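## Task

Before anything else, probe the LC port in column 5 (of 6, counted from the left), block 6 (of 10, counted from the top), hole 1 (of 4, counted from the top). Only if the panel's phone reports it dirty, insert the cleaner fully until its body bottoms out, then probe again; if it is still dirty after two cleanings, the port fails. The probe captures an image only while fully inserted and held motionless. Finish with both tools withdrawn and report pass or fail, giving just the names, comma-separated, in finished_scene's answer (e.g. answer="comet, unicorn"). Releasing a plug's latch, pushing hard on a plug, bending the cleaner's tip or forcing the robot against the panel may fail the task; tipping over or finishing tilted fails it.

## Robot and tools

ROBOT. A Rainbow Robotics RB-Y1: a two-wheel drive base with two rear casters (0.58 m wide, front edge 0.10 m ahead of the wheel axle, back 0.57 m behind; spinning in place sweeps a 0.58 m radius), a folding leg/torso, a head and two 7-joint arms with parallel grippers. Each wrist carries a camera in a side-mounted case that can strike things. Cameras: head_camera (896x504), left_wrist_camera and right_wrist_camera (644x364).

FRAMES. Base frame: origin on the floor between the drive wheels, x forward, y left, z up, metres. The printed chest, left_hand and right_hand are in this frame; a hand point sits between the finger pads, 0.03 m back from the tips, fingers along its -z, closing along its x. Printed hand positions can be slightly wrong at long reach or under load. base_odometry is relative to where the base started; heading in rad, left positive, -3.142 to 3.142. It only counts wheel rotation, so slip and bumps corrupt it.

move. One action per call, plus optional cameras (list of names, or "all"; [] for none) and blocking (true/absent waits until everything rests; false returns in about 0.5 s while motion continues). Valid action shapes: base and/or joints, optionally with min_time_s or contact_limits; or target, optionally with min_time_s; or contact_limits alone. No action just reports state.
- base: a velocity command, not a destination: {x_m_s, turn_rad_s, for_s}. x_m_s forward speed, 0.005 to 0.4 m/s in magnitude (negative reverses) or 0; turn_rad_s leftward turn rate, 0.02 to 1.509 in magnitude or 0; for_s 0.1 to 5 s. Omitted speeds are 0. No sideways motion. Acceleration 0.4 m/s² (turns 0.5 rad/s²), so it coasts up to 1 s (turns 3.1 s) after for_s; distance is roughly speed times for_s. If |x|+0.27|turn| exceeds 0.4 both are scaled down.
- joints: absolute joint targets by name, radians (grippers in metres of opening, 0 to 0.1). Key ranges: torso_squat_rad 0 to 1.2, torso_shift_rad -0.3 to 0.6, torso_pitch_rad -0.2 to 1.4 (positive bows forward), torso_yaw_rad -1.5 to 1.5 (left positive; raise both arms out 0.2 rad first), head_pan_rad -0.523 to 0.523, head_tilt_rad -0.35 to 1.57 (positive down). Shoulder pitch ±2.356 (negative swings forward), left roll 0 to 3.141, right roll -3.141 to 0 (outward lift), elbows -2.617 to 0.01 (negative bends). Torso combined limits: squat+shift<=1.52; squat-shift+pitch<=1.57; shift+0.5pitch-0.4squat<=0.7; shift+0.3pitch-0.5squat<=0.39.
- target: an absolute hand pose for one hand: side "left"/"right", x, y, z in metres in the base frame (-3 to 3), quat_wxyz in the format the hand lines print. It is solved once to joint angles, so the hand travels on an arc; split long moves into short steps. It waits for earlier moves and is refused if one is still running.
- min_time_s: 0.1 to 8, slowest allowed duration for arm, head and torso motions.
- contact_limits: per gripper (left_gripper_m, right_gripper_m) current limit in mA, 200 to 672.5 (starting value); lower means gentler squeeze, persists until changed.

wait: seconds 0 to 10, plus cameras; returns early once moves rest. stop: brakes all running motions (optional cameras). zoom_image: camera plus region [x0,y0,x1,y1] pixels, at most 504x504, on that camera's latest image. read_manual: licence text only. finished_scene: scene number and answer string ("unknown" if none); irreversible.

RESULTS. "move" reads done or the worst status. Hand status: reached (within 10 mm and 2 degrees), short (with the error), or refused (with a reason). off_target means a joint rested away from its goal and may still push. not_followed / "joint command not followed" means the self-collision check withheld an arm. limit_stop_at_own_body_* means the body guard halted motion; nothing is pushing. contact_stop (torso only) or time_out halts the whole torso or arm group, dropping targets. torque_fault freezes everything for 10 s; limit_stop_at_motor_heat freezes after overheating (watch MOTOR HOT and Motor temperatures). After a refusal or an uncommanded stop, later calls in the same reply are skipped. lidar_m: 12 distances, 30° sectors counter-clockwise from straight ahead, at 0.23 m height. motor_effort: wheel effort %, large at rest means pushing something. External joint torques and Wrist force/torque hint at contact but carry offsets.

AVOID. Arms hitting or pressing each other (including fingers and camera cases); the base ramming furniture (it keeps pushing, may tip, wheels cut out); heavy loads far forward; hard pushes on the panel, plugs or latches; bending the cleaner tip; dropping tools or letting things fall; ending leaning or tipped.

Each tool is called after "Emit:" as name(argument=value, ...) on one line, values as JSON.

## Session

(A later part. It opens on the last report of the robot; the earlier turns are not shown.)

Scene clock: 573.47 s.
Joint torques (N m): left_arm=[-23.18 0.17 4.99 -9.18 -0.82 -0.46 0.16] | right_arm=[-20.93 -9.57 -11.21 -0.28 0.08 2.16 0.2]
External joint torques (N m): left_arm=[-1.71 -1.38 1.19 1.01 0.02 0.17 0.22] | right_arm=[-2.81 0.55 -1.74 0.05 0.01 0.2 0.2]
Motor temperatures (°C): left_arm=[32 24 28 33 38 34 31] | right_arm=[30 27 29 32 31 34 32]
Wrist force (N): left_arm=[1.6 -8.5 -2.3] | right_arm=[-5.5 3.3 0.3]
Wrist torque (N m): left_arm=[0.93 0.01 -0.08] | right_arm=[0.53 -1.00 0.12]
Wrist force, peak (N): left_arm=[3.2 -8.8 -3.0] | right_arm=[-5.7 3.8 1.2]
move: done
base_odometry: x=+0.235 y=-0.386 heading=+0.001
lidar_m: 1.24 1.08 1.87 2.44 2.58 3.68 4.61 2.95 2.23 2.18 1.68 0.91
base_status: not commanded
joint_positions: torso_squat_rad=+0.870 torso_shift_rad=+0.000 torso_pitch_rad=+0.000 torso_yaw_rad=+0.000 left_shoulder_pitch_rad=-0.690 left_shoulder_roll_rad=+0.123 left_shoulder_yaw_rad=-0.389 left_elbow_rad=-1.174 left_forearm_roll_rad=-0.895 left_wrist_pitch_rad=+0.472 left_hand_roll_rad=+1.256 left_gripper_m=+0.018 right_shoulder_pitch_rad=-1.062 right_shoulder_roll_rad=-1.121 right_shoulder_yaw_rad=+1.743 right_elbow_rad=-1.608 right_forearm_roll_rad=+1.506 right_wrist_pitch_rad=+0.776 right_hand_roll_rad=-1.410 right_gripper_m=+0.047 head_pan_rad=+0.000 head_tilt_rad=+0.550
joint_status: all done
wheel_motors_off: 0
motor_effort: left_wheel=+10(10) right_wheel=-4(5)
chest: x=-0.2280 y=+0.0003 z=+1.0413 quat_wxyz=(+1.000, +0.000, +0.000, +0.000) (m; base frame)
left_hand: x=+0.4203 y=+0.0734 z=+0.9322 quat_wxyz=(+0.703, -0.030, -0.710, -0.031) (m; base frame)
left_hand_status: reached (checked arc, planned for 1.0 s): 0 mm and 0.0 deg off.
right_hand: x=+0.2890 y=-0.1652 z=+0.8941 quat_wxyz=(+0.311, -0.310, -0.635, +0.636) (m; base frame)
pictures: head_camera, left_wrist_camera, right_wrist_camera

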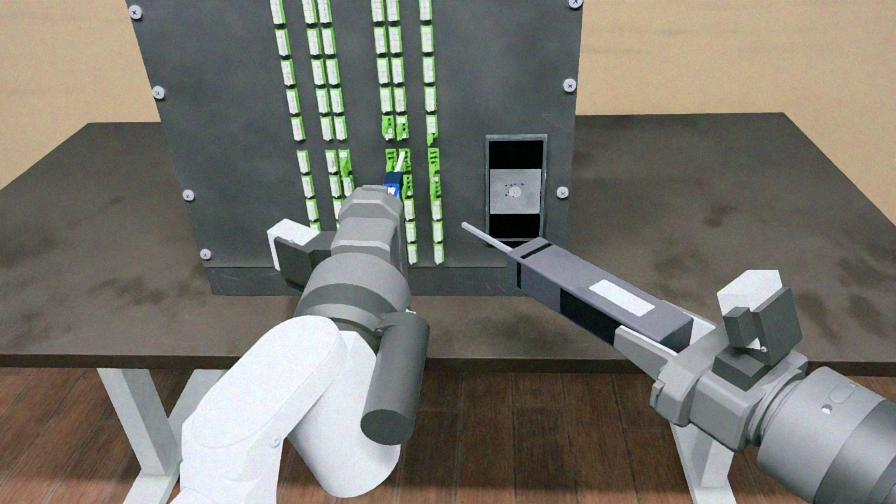

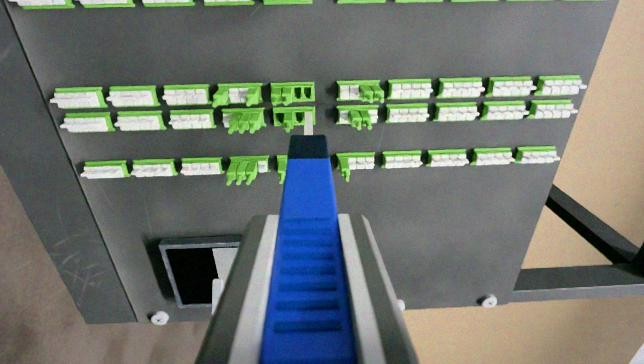

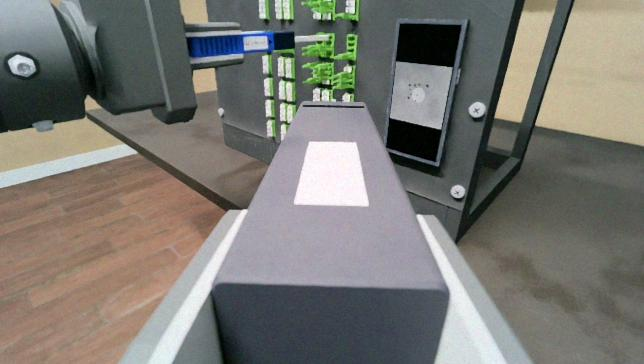

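Emit:
move(target={"side":"left","x":0.4225,"y":0.0733,"z":0.9324,"quat_wxyz":[0.7029,-0.0306,-0.7099,-0.031]}, min_time_s=1.5, cameras=["all"])

Emit:
zoom_image(camera="left_wrist_camera", region=[290, 85, 330, 125])

Emit:
zoom_image(camera="right_wrist_camera", region=[315, 25, 340, 50])

Emit:
zoom_image(camera="head_camera", region=[390, 140, 415, 165])

Scene clock: 582.63 s.
Joint torques (N m): left_arm=[-23.3 0.11 5.26 -9.19 -0.78 -0.48 0.27] | right_arm=[-20.86 -9.23 -10.95 -0.39 0.25 2.19 0.37]
External joint torques (N m): left_arm=[-1.72 -1.52 1.5 1 0.04 0.13 0.33] | right_arm=[-2.74 0.88 -1.49 -0.06 0.18 0.22 0.38]
Motor temperatures (°C): left_arm=[32 24 28 33 38 34 31] | right_arm=[30 27 29 32 31 34 32]
Wrist force (N): left_arm=[2.0 -7.8 -2.6] | right_arm=[-5.4 3.1 0.9]
Wrist torque (N m): left_arm=[0.79 0.12 -0.09] | right_arm=[0.56 -1.00 0.10]
Wrist force, peak (N): left_arm=[2.1 -8.8 -3.3] | right_arm=[-5.7 4.1 1.0]
move: done
base_odometry: x=+0.235 y=-0.386 heading=+0.001
lidar_m: 1.24 1.10 1.87 2.44 2.59 3.69 4.61 2.95 2.24 2.18 1.69 0.92
base_status: not commanded
joint_positions: torso_squat_rad=+0.870 torso_shift_rad=+0.000 torso_pitch_rad=+0.000 torso_yaw_rad=+0.000 left_shoulder_pitch_rad=-0.698 left_shoulder_roll_rad=+0.121 left_shoulder_yaw_rad=-0.385 left_elbow_rad=-1.160 left_forearm_roll_rad=-0.902 left_wrist_pitch_rad=+0.466 left_hand_roll_rad=+1.264 left_gripper_m=+0.018 right_shoulder_pitch_rad=-1.062 right_shoulder_roll_rad=-1.121 right_shoulder_yaw_rad=+1.743 right_elbow_rad=-1.608 right_forearm_roll_rad=+1.506 right_wrist_pitch_rad=+0.776 right_hand_roll_rad=-1.410 right_gripper_m=+0.047 head_pan_rad=+0.000 head_tilt_rad=+0.550
joint_status: all done
wheel_motors_off: 0
motor_effort: left_wheel=+8(11) right_wheel=-4(5)
chest: x=-0.2280 y=+0.0003 z=+1.0413 quat_wxyz=(+1.000, +0.000, +0.000, +0.000) (m; base frame)
left_hand: x=+0.4224 y=+0.0734 z=+0.9324 quat_wxyz=(+0.703, -0.030, -0.710, -0.031) (m; base frame)
left_hand_status: reached (checked arc, planned for 1.5 s): 0 mm and 0.0 deg off.
right_hand: x=+0.2890 y=-0.1652 z=+0.8941 quat_wxyz=(+0.311, -0.310, -0.635, +0.636) (m; base frame)
pictures: head_camera, left_wrist_camera, right_wrist_camera

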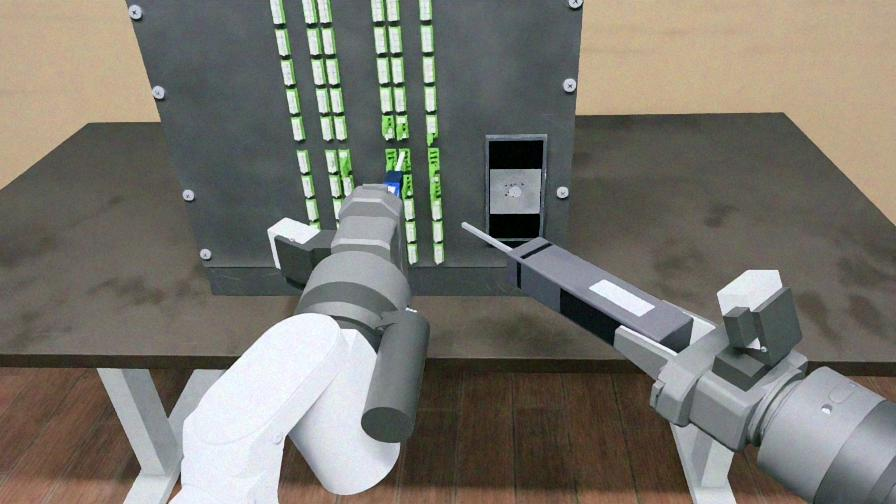

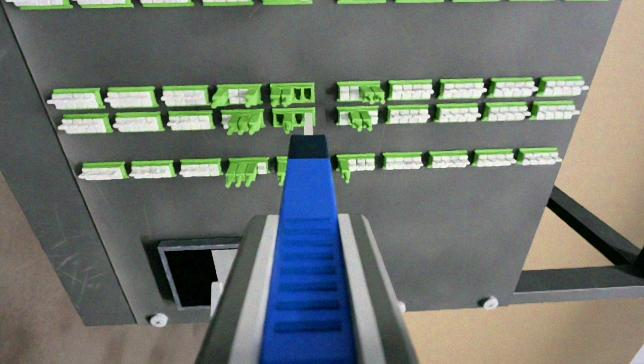

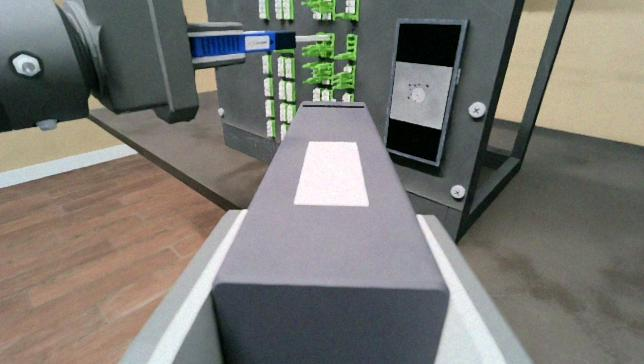

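Scaled by 12.600 from the camera's 644x364 image, which has a finer 1265x715 frame.

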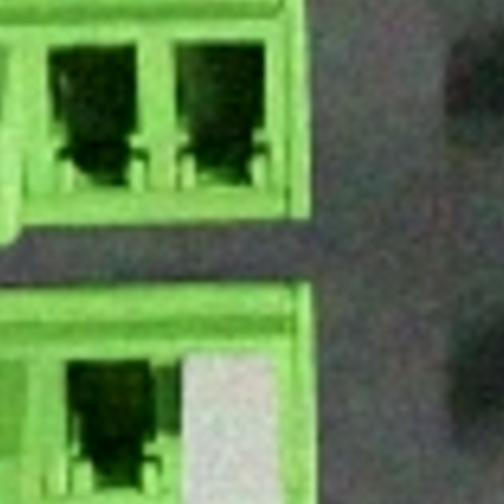

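Scaled by 20.160 from the camera's 644x364 image, which has a finer 1265x715 frame.

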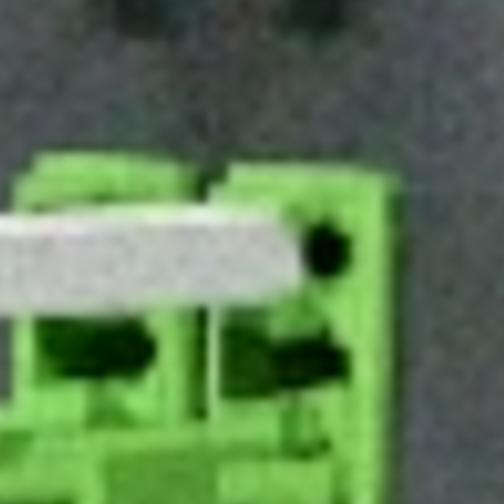

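Scaled by 20.160 from the camera's 896x504 image, which has a finer 1280x720 frame.

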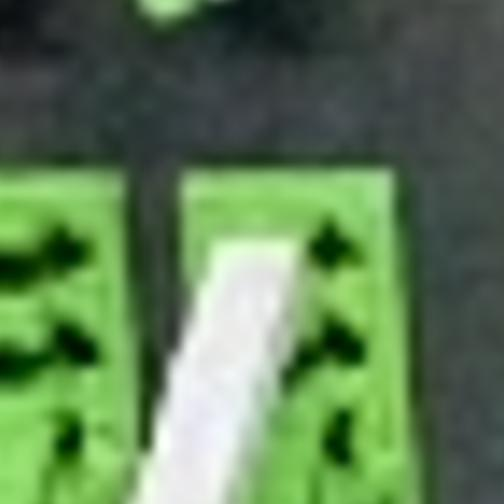

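Emit:
move(target={"side":"left","x":0.4225,"y":0.0730,"z":0.9328,"quat_wxyz":[0.7031,-0.0306,-0.7097,-0.031]}, min_time_s=1.5, cameras=["all"])

Emit:
zoom_image(camera="left_wrist_camera", region=[290, 85, 330, 125])

Emit:
zoom_image(camera="right_wrist_camera", region=[315, 25, 340, 50])

Emit:
zoom_image(camera="head_camera", region=[390, 140, 415, 165])

Emit:
move(target={"side":"left","x":0.4245,"y":0.0729,"z":0.9328,"quat_wxyz":[0.7031,-0.0306,-0.7097,-0.031]}, min_time_s=1.5, cameras=["all"])

Emit:
zoom_image(camera="left_wrist_camera", region=[290, 85, 330, 125])

Emit:
zoom_image(camera="right_wrist_camera", region=[315, 25, 340, 50])

Emit:
zoom_image(camera="head_camera", region=[390, 140, 415, 165])

Scene clock: 587.37 s.
Joint torques (N m): left_arm=[-23.13 1.69 3.66 -9.96 -0.52 -0.38 -0.2] | right_arm=[-20.9 -9.11 -11.34 -0.4 0.17 2.22 0.24]
External joint torques (N m): left_arm=[-1.55 0.06 -0.11 0.23 0.3 0.24 -0.14] | right_arm=[-2.78 1 -1.87 -0.07 0.09 0.25 0.25]
Motor temperatures (°C): left_arm=[32 24 28 33 38 34 31] | right_arm=[30 27 29 32 31 34 32]
Wrist force (N): left_arm=[1.2 -8.1 -2.6] | right_arm=[-5.5 3.7 1.0]
Wrist torque (N m): left_arm=[0.89 -0.02 -0.07] | right_arm=[0.49 -0.99 0.10]
Wrist force, peak (N): left_arm=[1.5 -9.1 -3.1] | right_arm=[-6.0 3.5 0.7]
move: done
base_odometry: x=+0.235 y=-0.386 heading=+0.001
lidar_m: 1.23 1.10 1.87 2.45 2.59 3.67 4.61 2.94 2.23 2.18 1.68 0.92
base_status: not commanded
joint_positions: torso_squat_rad=+0.870 torso_shift_rad=+0.000 torso_pitch_rad=+0.000 torso_yaw_rad=+0.000 left_shoulder_pitch_rad=-0.698 left_shoulder_roll_rad=+0.121 left_shoulder_yaw_rad=-0.385 left_elbow_rad=-1.160 left_forearm_roll_rad=-0.902 left_wrist_pitch_rad=+0.466 left_hand_roll_rad=+1.264 left_gripper_m=+0.018 right_shoulder_pitch_rad=-1.062 right_shoulder_roll_rad=-1.121 right_shoulder_yaw_rad=+1.743 right_elbow_rad=-1.608 right_forearm_roll_rad=+1.506 right_wrist_pitch_rad=+0.776 right_hand_roll_rad=-1.410 right_gripper_m=+0.047 head_pan_rad=+0.000 head_tilt_rad=+0.550
joint_status: all done
wheel_motors_off: 0
motor_effort: left_wheel=+10(11) right_wheel=-4(5)
chest: x=-0.2280 y=+0.0003 z=+1.0413 quat_wxyz=(+1.000, +0.000, +0.000, +0.000) (m; base frame)
left_hand: x=+0.4224 y=+0.0734 z=+0.9324 quat_wxyz=(+0.703, -0.030, -0.710, -0.031) (m; base frame)
left_hand_status: reached (checked arc, planned for 1.5 s): 1 mm and 0.0 deg off.
right_hand: x=+0.2890 y=-0.1652 z=+0.8941 quat_wxyz=(+0.311, -0.310, -0.635, +0.636) (m; base frame)
pictures: head_camera, left_wrist_camera, right_wrist_camera

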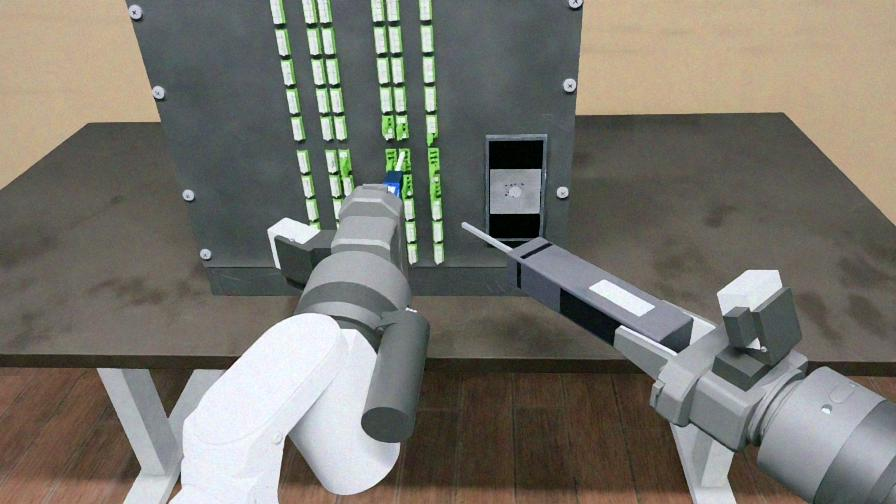

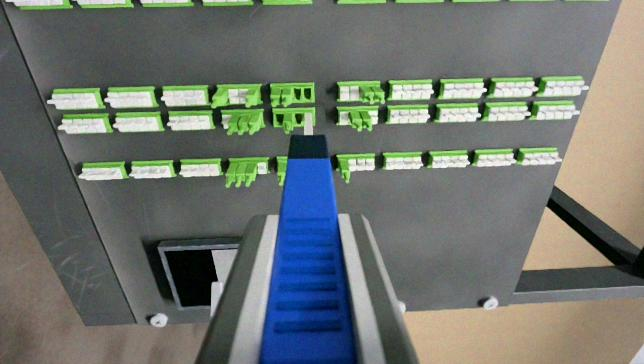

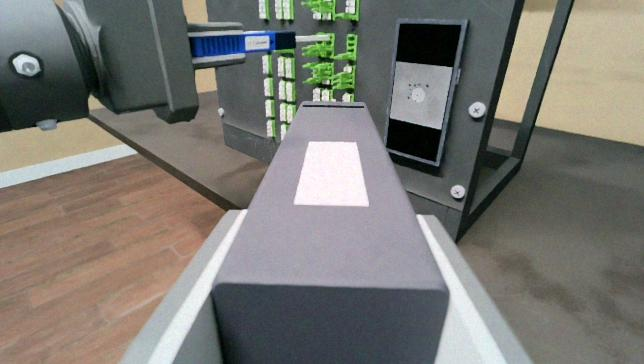

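Scaled by 12.600 from the camera's 644x364 image, which has a finer 1265x715 frame.

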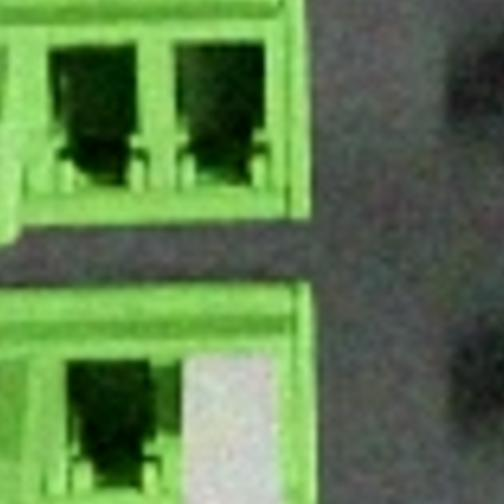

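Scaled by 20.160 from the camera's 644x364 image, which has a finer 1265x715 frame.

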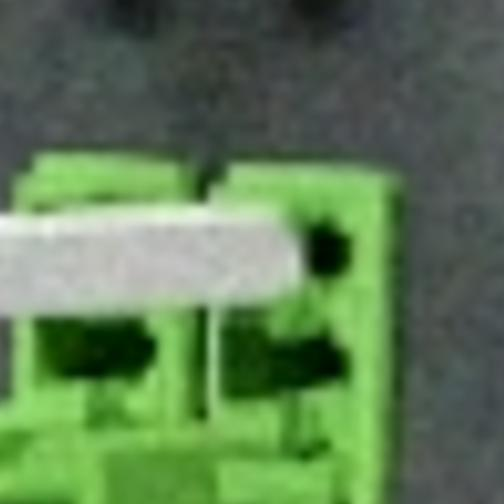

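Scaled by 20.160 from the camera's 896x504 image, which has a finer 1280x720 frame.

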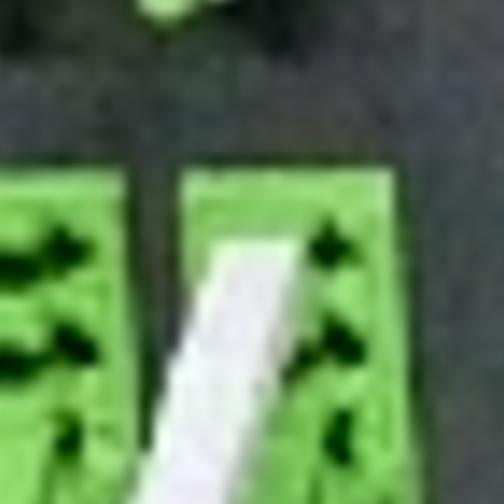

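Scene clock: 589.20 s.
Joint torques (N m): left_arm=[-23.63 0.45 5.31 -9.45 -0.91 -0.51 0.21] | right_arm=[-21.12 -9.57 -11.51 -0.33 0.2 2.04 0.28]
External joint torques (N m): left_arm=[-1.93 -1.25 1.57 0.73 -0.09 0.09 0.27] | right_arm=[-3 0.55 -2.04 -0.01 0.13 0.07 0.29]
Motor temperatures (°C): left_arm=[32 24 28 33 38 34 31] | right_arm=[30 27 29 32 31 34 32]
Wrist force (N): left_arm=[1.6 -8.0 -2.9] | right_arm=[-5.4 3.0 0.9]
Wrist torque (N m): left_arm=[0.88 0.15 -0.07] | right_arm=[0.57 -1.00 0.12]
Wrist force, peak (N): left_arm=[2.2 -8.9 -3.3] | right_arm=[-6.1 3.5 0.9]
move: done
base_odometry: x=+0.235 y=-0.386 heading=+0.001
lidar_m: 1.23 1.09 1.86 2.44 2.59 3.66 4.60 2.96 2.23 2.16 1.69 0.93
base_status: not commanded
joint_positions: torso_squat_rad=+0.870 torso_shift_rad=+0.000 torso_pitch_rad=+0.000 torso_yaw_rad=+0.000 left_shoulder_pitch_rad=-0.707 left_shoulder_roll_rad=+0.119 left_shoulder_yaw_rad=-0.382 left_elbow_rad=-1.146 left_forearm_roll_rad=-0.907 left_wrist_pitch_rad=+0.462 left_hand_roll_rad=+1.271 left_gripper_m=+0.018 right_shoulder_pitch_rad=-1.062 right_shoulder_roll_rad=-1.121 right_shoulder_yaw_rad=+1.743 right_elbow_rad=-1.608 right_forearm_roll_rad=+1.506 right_wrist_pitch_rad=+0.776 right_hand_roll_rad=-1.410 right_gripper_m=+0.047 head_pan_rad=+0.000 head_tilt_rad=+0.550
joint_status: all done
wheel_motors_off: 0
motor_effort: left_wheel=+9(11) right_wheel=-4(5)
chest: x=-0.2280 y=+0.0003 z=+1.0413 quat_wxyz=(+1.000, +0.000, +0.000, +0.000) (m; base frame)
left_hand: x=+0.4244 y=+0.0730 z=+0.9327 quat_wxyz=(+0.703, -0.030, -0.710, -0.031) (m; base frame)
left_hand_status: reached (checked arc, planned for 1.5 s): 0 mm and 0.0 deg off.
right_hand: x=+0.2890 y=-0.1652 z=+0.8941 quat_wxyz=(+0.311, -0.310, -0.635, +0.636) (m; base frame)
pictures: head_camera, left_wrist_camera, right_wrist_camera

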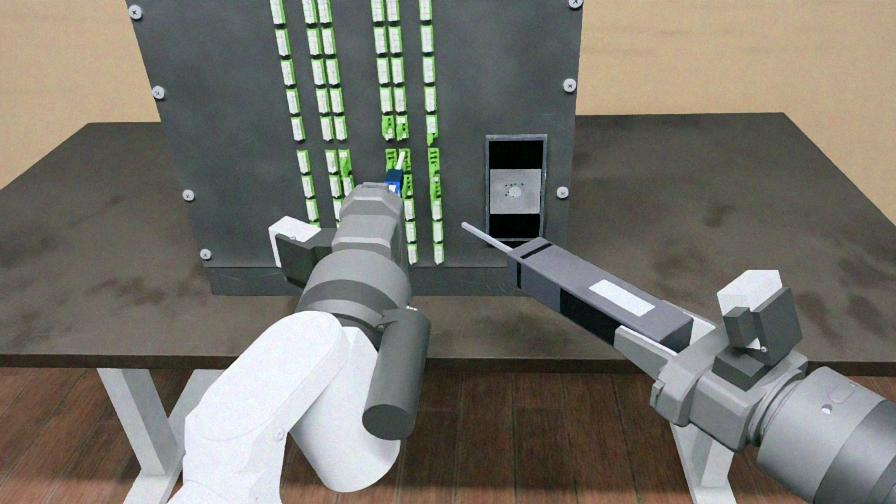

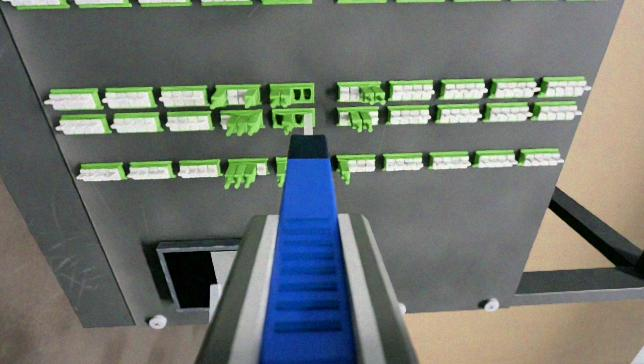

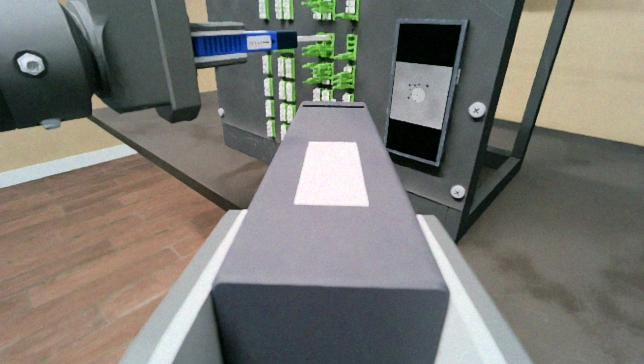

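Scaled by 12.600 from the camera's 644x364 image, which has a finer 1265x715 frame.

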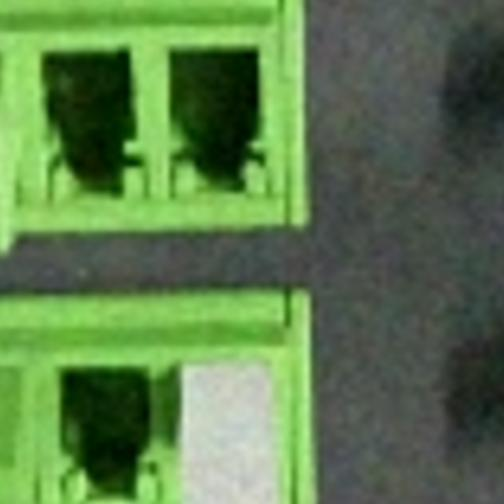

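Scaled by 20.160 from the camera's 644x364 image, which has a finer 1265x715 frame.

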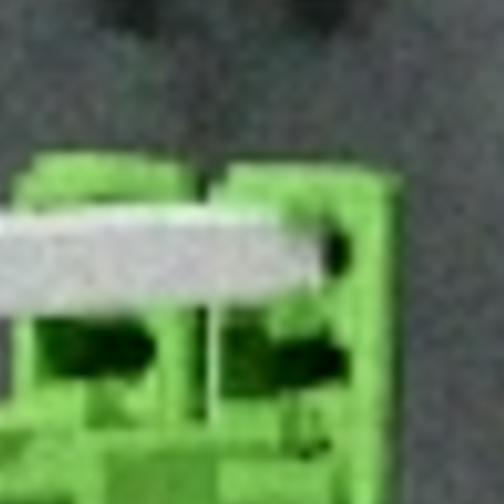

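Scaled by 20.160 from the camera's 896x504 image, which has a finer 1280x720 frame.

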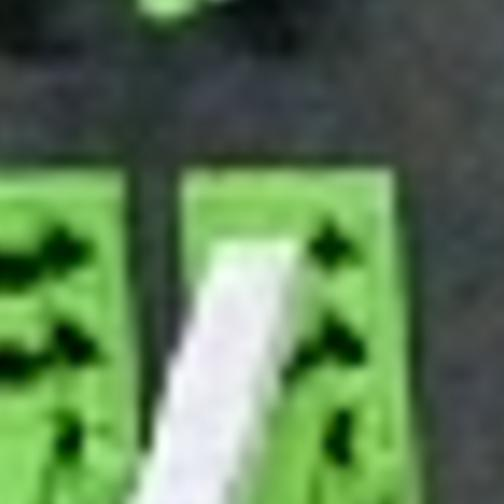

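Emit:
move(target={"side":"left","x":0.4275,"y":0.0727,"z":0.9327,"quat_wxyz":[0.7031,-0.0306,-0.7097,-0.031]}, min_time_s=2, cameras=["all"])

Emit:
zoom_image(camera="left_wrist_camera", region=[290, 85, 330, 125])

Emit:
zoom_image(camera="right_wrist_camera", region=[300, 25, 340, 65])

Emit:
zoom_image(camera="head_camera", region=[385, 140, 425, 180])

Scene clock: 593.03 s.
Joint torques (N m): left_arm=[-23.95 0.75 5.15 -9.19 -0.85 -0.44 0.11] | right_arm=[-20.89 -9.46 -11.26 -0.23 0.19 2.24 0.32]
External joint torques (N m): left_arm=[-2.09 -1.05 1.46 1 -0.04 0.13 0.17] | right_arm=[-2.77 0.65 -1.79 0.1 0.12 0.27 0.33]
Motor temperatures (°C): left_arm=[32 24 28 33 38 34 31] | right_arm=[30 27 29 32 31 34 32]
Wrist force (N): left_arm=[2.3 -8.8 -1.9] | right_arm=[-5.9 4.0 0.6]
Wrist torque (N m): left_arm=[0.96 0.13 -0.08] | right_arm=[0.48 -1.07 0.11]
Wrist force, peak (N): left_arm=[3.1 -8.7 -1.0] | right_arm=[-5.9 4.0 0.6]
move: done
base_odometry: x=+0.235 y=-0.386 heading=+0.001
lidar_m: 1.23 1.08 1.85 2.45 2.59 3.66 4.61 2.96 2.23 2.17 1.68 0.92
base_status: not commanded
joint_positions: torso_squat_rad=+0.870 torso_shift_rad=+0.000 torso_pitch_rad=+0.000 torso_yaw_rad=+0.000 left_shoulder_pitch_rad=-0.719 left_shoulder_roll_rad=+0.116 left_shoulder_yaw_rad=-0.377 left_elbow_rad=-1.123 left_forearm_roll_rad=-0.918 left_wrist_pitch_rad=+0.454 left_hand_roll_rad=+1.284 left_gripper_m=+0.018 right_shoulder_pitch_rad=-1.062 right_shoulder_roll_rad=-1.121 right_shoulder_yaw_rad=+1.743 right_elbow_rad=-1.608 right_forearm_roll_rad=+1.506 right_wrist_pitch_rad=+0.776 right_hand_roll_rad=-1.410 right_gripper_m=+0.047 head_pan_rad=+0.000 head_tilt_rad=+0.550
joint_status: all done
wheel_motors_off: 0
motor_effort: left_wheel=+10(12) right_wheel=-4(5)
chest: x=-0.2280 y=+0.0003 z=+1.0413 quat_wxyz=(+1.000, +0.000, +0.000, +0.000) (m; base frame)
left_hand: x=+0.4273 y=+0.0728 z=+0.9327 quat_wxyz=(+0.703, -0.031, -0.709, -0.031) (m; base frame)
left_hand_status: reached (checked arc, planned for 2.0 s): 0 mm and 0.1 deg off.
right_hand: x=+0.2890 y=-0.1652 z=+0.8941 quat_wxyz=(+0.311, -0.310, -0.635, +0.636) (m; base frame)
pictures: head_camera, left_wrist_camera, right_wrist_camera

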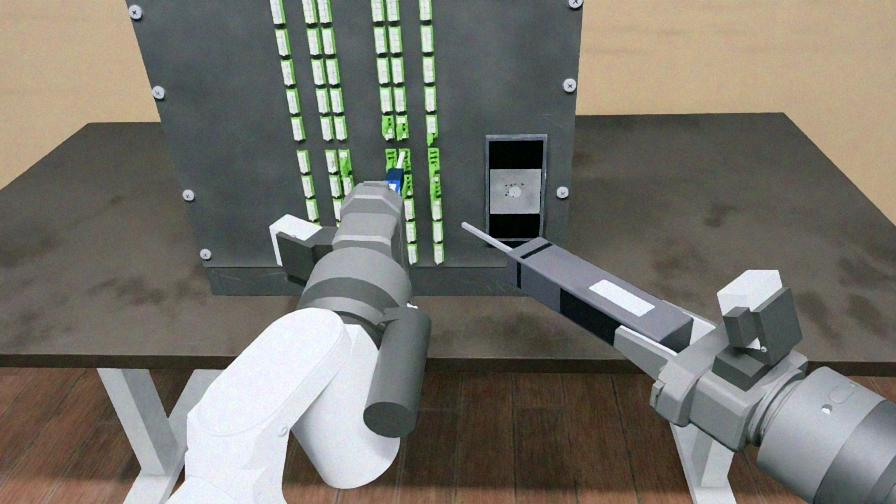

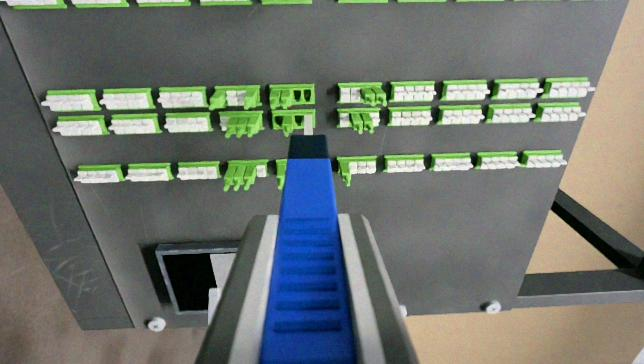

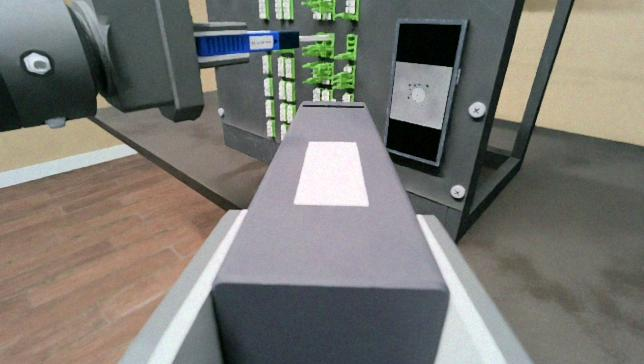

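Scaled by 12.600 from the camera's 644x364 image, which has a finer 1265x715 frame.

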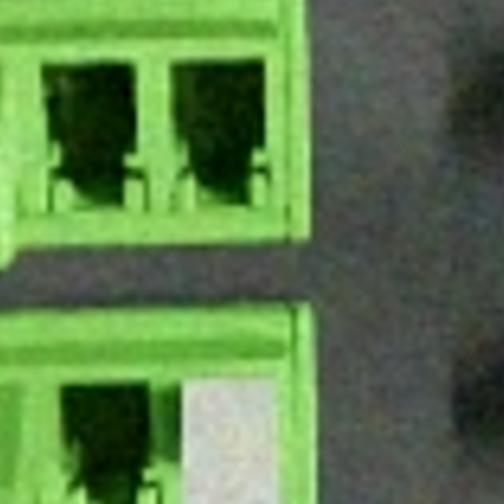

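Scaled by 12.600 from the camera's 644x364 image, which has a finer 1265x715 frame.

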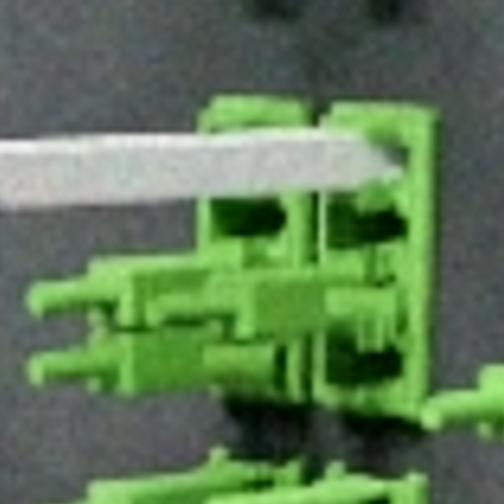

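Scaled by 12.600 from the camera's 896x504 image, which has a finer 1280x720 frame.

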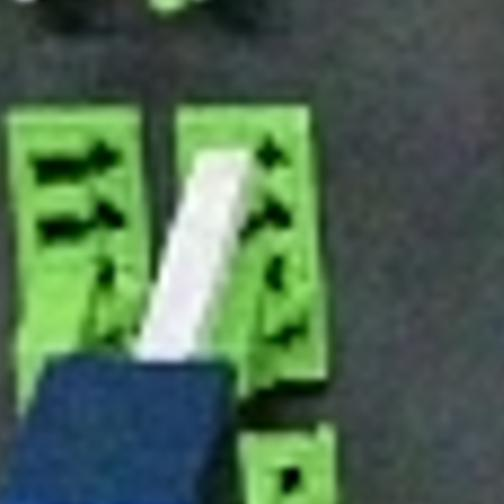

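Emit:
move(target={"side":"left","x":0.431,"y":0.0725,"z":0.9326,"quat_wxyz":[0.7031,-0.0306,-0.7097,-0.031]}, min_time_s=2, cameras=["all"])

Emit:
zoom_image(camera="left_wrist_camera", region=[290, 85, 330, 125])

Emit:
zoom_image(camera="right_wrist_camera", region=[290, 20, 340, 70])

Emit:
zoom_image(camera="head_camera", region=[385, 140, 425, 180])

Scene clock: 596.67 s.
Joint torques (N m): left_arm=[-24.27 1.11 5.17 -9.04 -0.81 -0.3 0.17] | right_arm=[-20.57 -9.28 -11.19 -0.28 0.09 2.08 0.28]
External joint torques (N m): left_arm=[-2.22 -0.82 1.56 1.15 -0.01 0.24 0.23] | right_arm=[-2.45 0.83 -1.73 0.04 0.02 0.12 0.29]
Motor temperatures (°C): left_arm=[33 24 28 33 38 34 31] | right_arm=[30 27 29 32 31 34 32]
Wrist force (N): left_arm=[1.3 -8.6 0.3] | right_arm=[-5.5 2.7 0.9]
Wrist torque (N m): left_arm=[0.93 -0.01 -0.12] | right_arm=[0.62 -1.02 0.10]
Wrist force, peak (N): left_arm=[2.6 -9.4 0.5] | right_arm=[-6.1 3.3 0.8]
move: done
base_odometry: x=+0.235 y=-0.386 heading=+0.001
lidar_m: 1.23 1.09 1.85 2.46 2.59 3.67 4.61 2.96 2.24 2.18 1.67 0.91
base_status: not commanded
joint_positions: torso_squat_rad=+0.870 torso_shift_rad=+0.000 torso_pitch_rad=+0.000 torso_yaw_rad=+0.000 left_shoulder_pitch_rad=-0.734 left_shoulder_roll_rad=+0.112 left_shoulder_yaw_rad=-0.371 left_elbow_rad=-1.096 left_forearm_roll_rad=-0.934 left_wrist_pitch_rad=+0.444 left_hand_roll_rad=+1.302 left_gripper_m=+0.018 right_shoulder_pitch_rad=-1.062 right_shoulder_roll_rad=-1.121 right_shoulder_yaw_rad=+1.743 right_elbow_rad=-1.608 right_forearm_roll_rad=+1.506 right_wrist_pitch_rad=+0.776 right_hand_roll_rad=-1.410 right_gripper_m=+0.047 head_pan_rad=+0.000 head_tilt_rad=+0.550
joint_status: all done
wheel_motors_off: 0
motor_effort: left_wheel=+10(11) right_wheel=-4(5)
chest: x=-0.2280 y=+0.0003 z=+1.0413 quat_wxyz=(+1.000, +0.000, +0.000, +0.000) (m; base frame)
left_hand: x=+0.4307 y=+0.0725 z=+0.9326 quat_wxyz=(+0.703, -0.031, -0.709, -0.031) (m; base frame)
left_hand_status: reached (checked arc, planned for 2.0 s): 0 mm and 0.1 deg off.
right_hand: x=+0.2890 y=-0.1652 z=+0.8941 quat_wxyz=(+0.311, -0.310, -0.635, +0.636) (m; base frame)
pictures: head_camera, left_wrist_camera, right_wrist_camera

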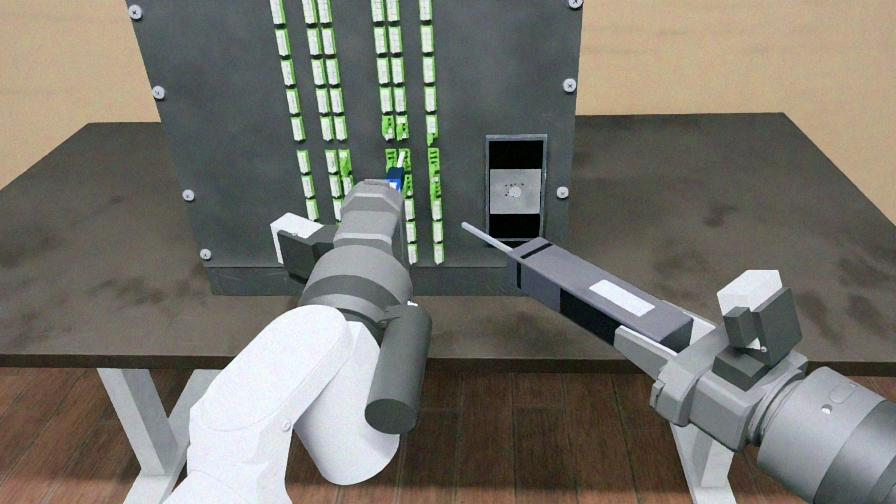

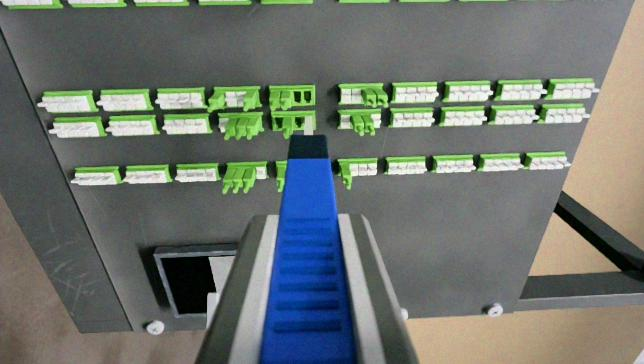

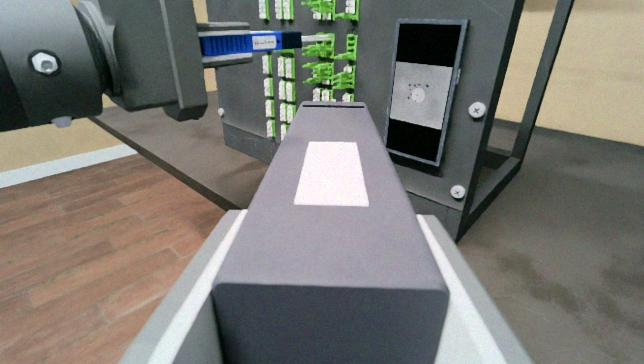

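Scaled by 12.600 from the camera's 644x364 image, which has a finer 1265x715 frame.

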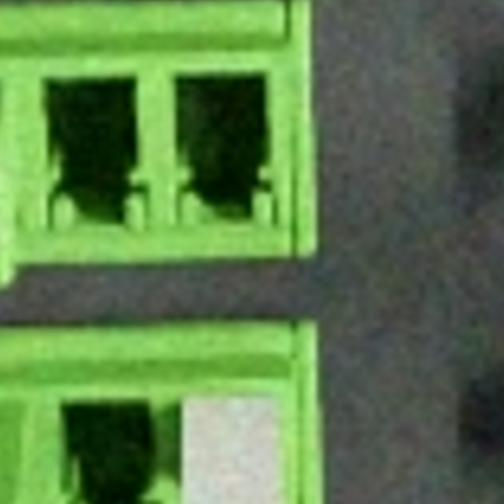

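Scaled by 10.080 from the camera's 644x364 image, which has a finer 1265x715 frame.

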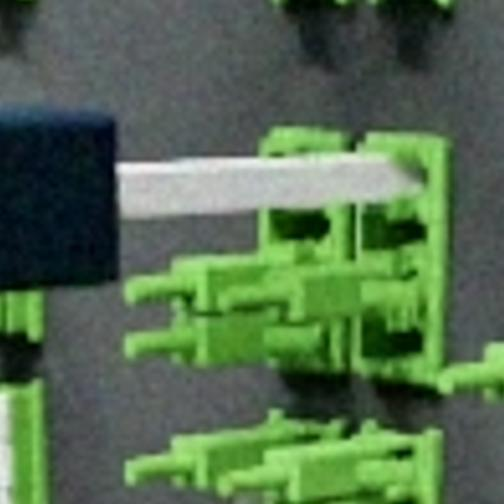

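Scaled by 12.600 from the camera's 896x504 image, which has a finer 1280x720 frame.

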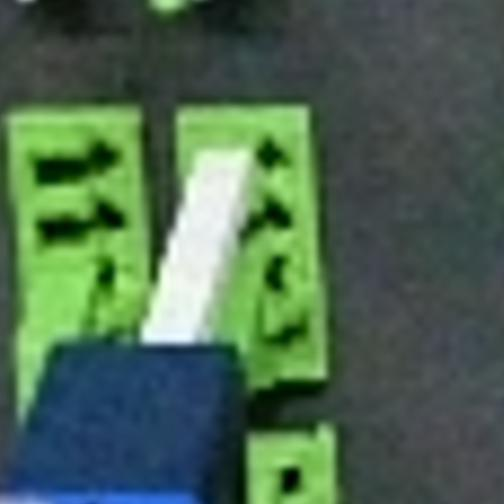

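Emit:
move(target={"side":"left","x":0.435,"y":0.0723,"z":0.9326,"quat_wxyz":[0.7031,-0.0306,-0.7097,-0.031]}, min_time_s=2, cameras=[])

Emit:
move(target={"side":"left","x":0.439,"y":0.072,"z":0.9326,"quat_wxyz":[0.7031,-0.0306,-0.7097,-0.031]}, min_time_s=2, cameras=["all"])

Emit:
zoom_image(camera="left_wrist_camera", region=[280, 85, 330, 135])

Emit:
zoom_image(camera="right_wrist_camera", region=[290, 20, 340, 70])

Emit:
zoom_image(camera="head_camera", region=[385, 140, 425, 180])

Scene clock: 602.97 s.
Joint torques (N m): left_arm=[-24.66 1.23 5.46 -8.97 -0.84 -0.24 0.08] | right_arm=[-20.83 -9.37 -11.43 -0.13 0.24 2.25 0.39]
External joint torques (N m): left_arm=[-2.4 -0.85 1.93 1.22 -0.06 0.26 0.14] | right_arm=[-2.71 0.75 -1.97 0.19 0.17 0.29 0.39]
Motor temperatures (°C): left_arm=[33 24 28 33 38 34 31] | right_arm=[30 27 29 32 31 34 32]
Wrist force (N): left_arm=[1.9 -8.3 2.2] | right_arm=[-5.6 3.5 0.6]
Wrist torque (N m): left_arm=[0.84 0.07 -0.03] | right_arm=[0.53 -1.01 0.10]
Wrist force, peak (N): left_arm=[3.3 -9.9 2.4] | right_arm=[-6.2 3.3 0.6]
move: done
base_odometry: x=+0.235 y=-0.386 heading=+0.001
lidar_m: 1.24 1.09 1.86 2.45 2.59 3.68 4.60 2.95 2.24 2.17 1.69 0.92
base_status: not commanded
joint_positions: torso_squat_rad=+0.870 torso_shift_rad=+0.000 torso_pitch_rad=+0.000 torso_yaw_rad=+0.000 left_shoulder_pitch_rad=-0.751 left_shoulder_roll_rad=+0.108 left_shoulder_yaw_rad=-0.365 left_elbow_rad=-1.065 left_forearm_roll_rad=-0.953 left_wrist_pitch_rad=+0.433 left_hand_roll_rad=+1.324 left_gripper_m=+0.018 right_shoulder_pitch_rad=-1.062 right_shoulder_roll_rad=-1.121 right_shoulder_yaw_rad=+1.743 right_elbow_rad=-1.608 right_forearm_roll_rad=+1.506 right_wrist_pitch_rad=+0.776 right_hand_roll_rad=-1.410 right_gripper_m=+0.047 head_pan_rad=+0.000 head_tilt_rad=+0.550
joint_status: all done
wheel_motors_off: 0
motor_effort: left_wheel=+9(11) right_wheel=-4(5)
chest: x=-0.2280 y=+0.0003 z=+1.0413 quat_wxyz=(+1.000, +0.000, +0.000, +0.000) (m; base frame)
left_hand: x=+0.4346 y=+0.0722 z=+0.9325 quat_wxyz=(+0.704, -0.031, -0.709, -0.031) (m; base frame)
left_hand_status: reached (checked arc, planned for 2.0 s): 0 mm and 0.1 deg off.
right_hand: x=+0.2890 y=-0.1652 z=+0.8941 quat_wxyz=(+0.311, -0.310, -0.635, +0.636) (m; base frame)
pictures: none
No camera images: "cameras" was empty.

Scene clock: 605.30 s.
Joint torques (N m): left_arm=[-24.82 1.6 5.17 -8.82 -0.73 -0.27 0.12] | right_arm=[-21.04 -9.37 -11.25 -0.08 0.2 2.21 0.19]
External joint torques (N m): left_arm=[-2.33 -0.64 1.73 1.37 0.04 0.18 0.18] | right_arm=[-2.92 0.74 -1.78 0.25 0.13 0.24 0.2]
Motor temperatures (°C): left_arm=[33 24 28 33 38 34 31] | right_arm=[30 27 29 32 31 34 32]
Wrist force (N): left_arm=[2.0 -8.8 2.8] | right_arm=[-4.9 3.1 1.1]
Wrist torque (N m): left_arm=[0.89 0.01 -0.11] | right_arm=[0.57 -0.94 0.11]
Wrist force, peak (N): left_arm=[4.3 -9.7 3.3] | right_arm=[-5.8 3.6 1.3]
move: done
base_odometry: x=+0.235 y=-0.386 heading=+0.001
lidar_m: 1.23 1.10 1.85 2.45 2.60 3.66 4.62 2.96 2.23 2.17 1.70 0.91
base_status: not commanded
joint_positions: torso_squat_rad=+0.870 torso_shift_rad=+0.000 torso_pitch_rad=+0.000 torso_yaw_rad=+0.000 left_shoulder_pitch_rad=-0.769 left_shoulder_roll_rad=+0.103 left_shoulder_yaw_rad=-0.358 left_elbow_rad=-1.032 left_forearm_roll_rad=-0.976 left_wrist_pitch_rad=+0.422 left_hand_roll_rad=+1.349 left_gripper_m=+0.018 right_shoulder_pitch_rad=-1.062 right_shoulder_roll_rad=-1.121 right_shoulder_yaw_rad=+1.743 right_elbow_rad=-1.608 right_forearm_roll_rad=+1.506 right_wrist_pitch_rad=+0.776 right_hand_roll_rad=-1.410 right_gripper_m=+0.047 head_pan_rad=+0.000 head_tilt_rad=+0.550
joint_status: all done
wheel_motors_off: 0
motor_effort: left_wheel=+9(11) right_wheel=-4(4)
chest: x=-0.2280 y=+0.0003 z=+1.0413 quat_wxyz=(+1.000, +0.000, +0.000, +0.000) (m; base frame)
left_hand: x=+0.4385 y=+0.0719 z=+0.9326 quat_wxyz=(+0.704, -0.031, -0.709, -0.032) (m; base frame)
left_hand_status: reached (checked arc, planned for 2.0 s): 0 mm and 0.1 deg off.
right_hand: x=+0.2890 y=-0.1652 z=+0.8941 quat_wxyz=(+0.311, -0.310, -0.635, +0.636) (m; base frame)
pictures: head_camera, left_wrist_camera, right_wrist_camera

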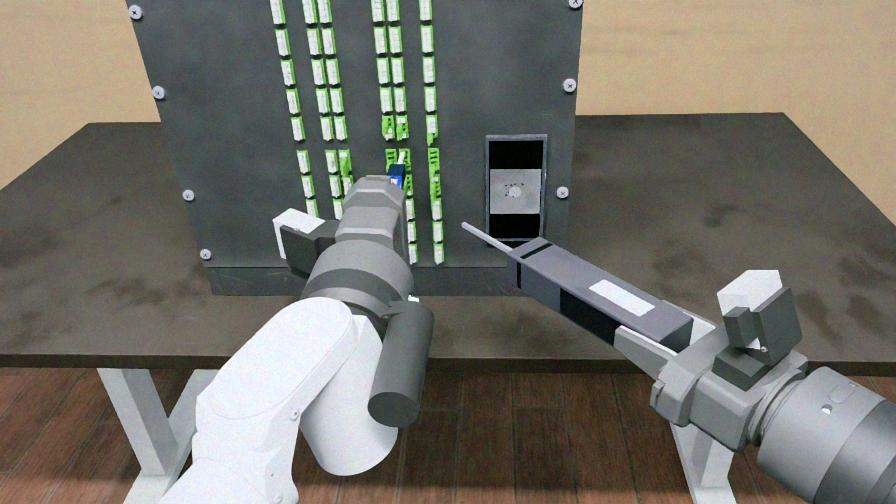

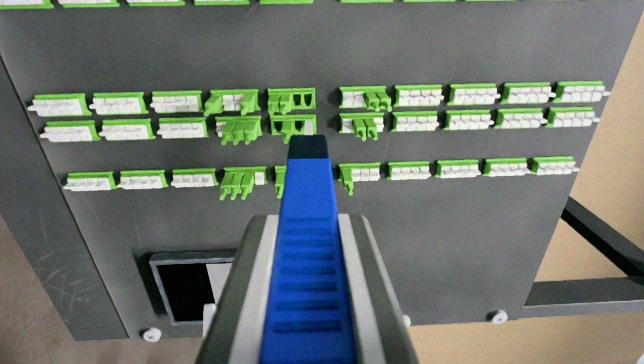

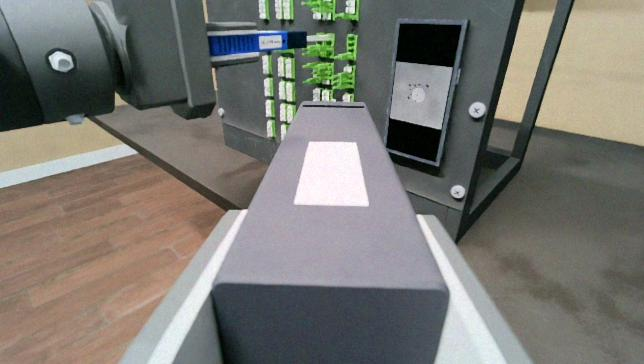

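Scaled by 10.080 from the camera's 644x364 image, which has a finer 1265x715 frame.

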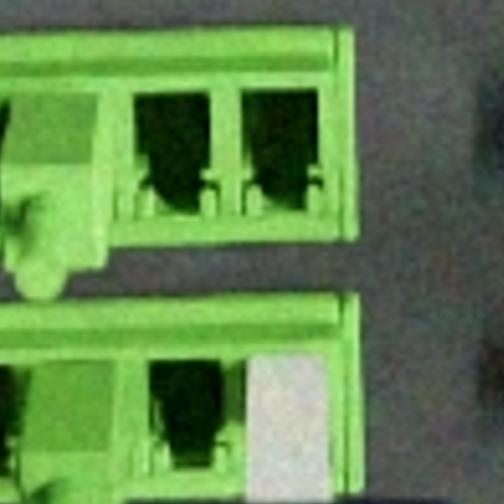

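Scaled by 10.080 from the camera's 644x364 image, which has a finer 1265x715 frame.

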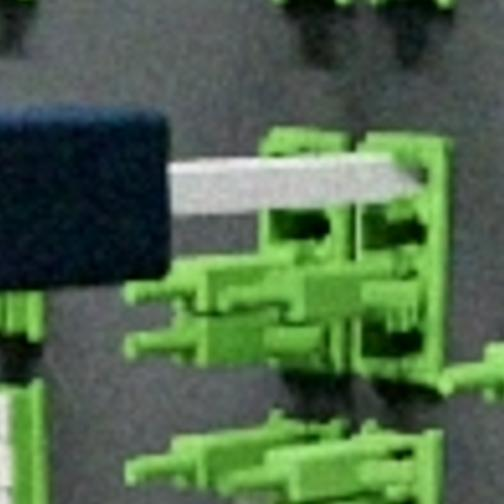

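Scaled by 12.600 from the camera's 896x504 image, which has a finer 1280x720 frame.

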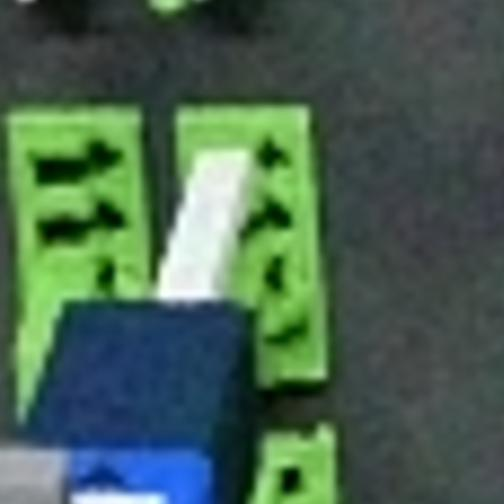

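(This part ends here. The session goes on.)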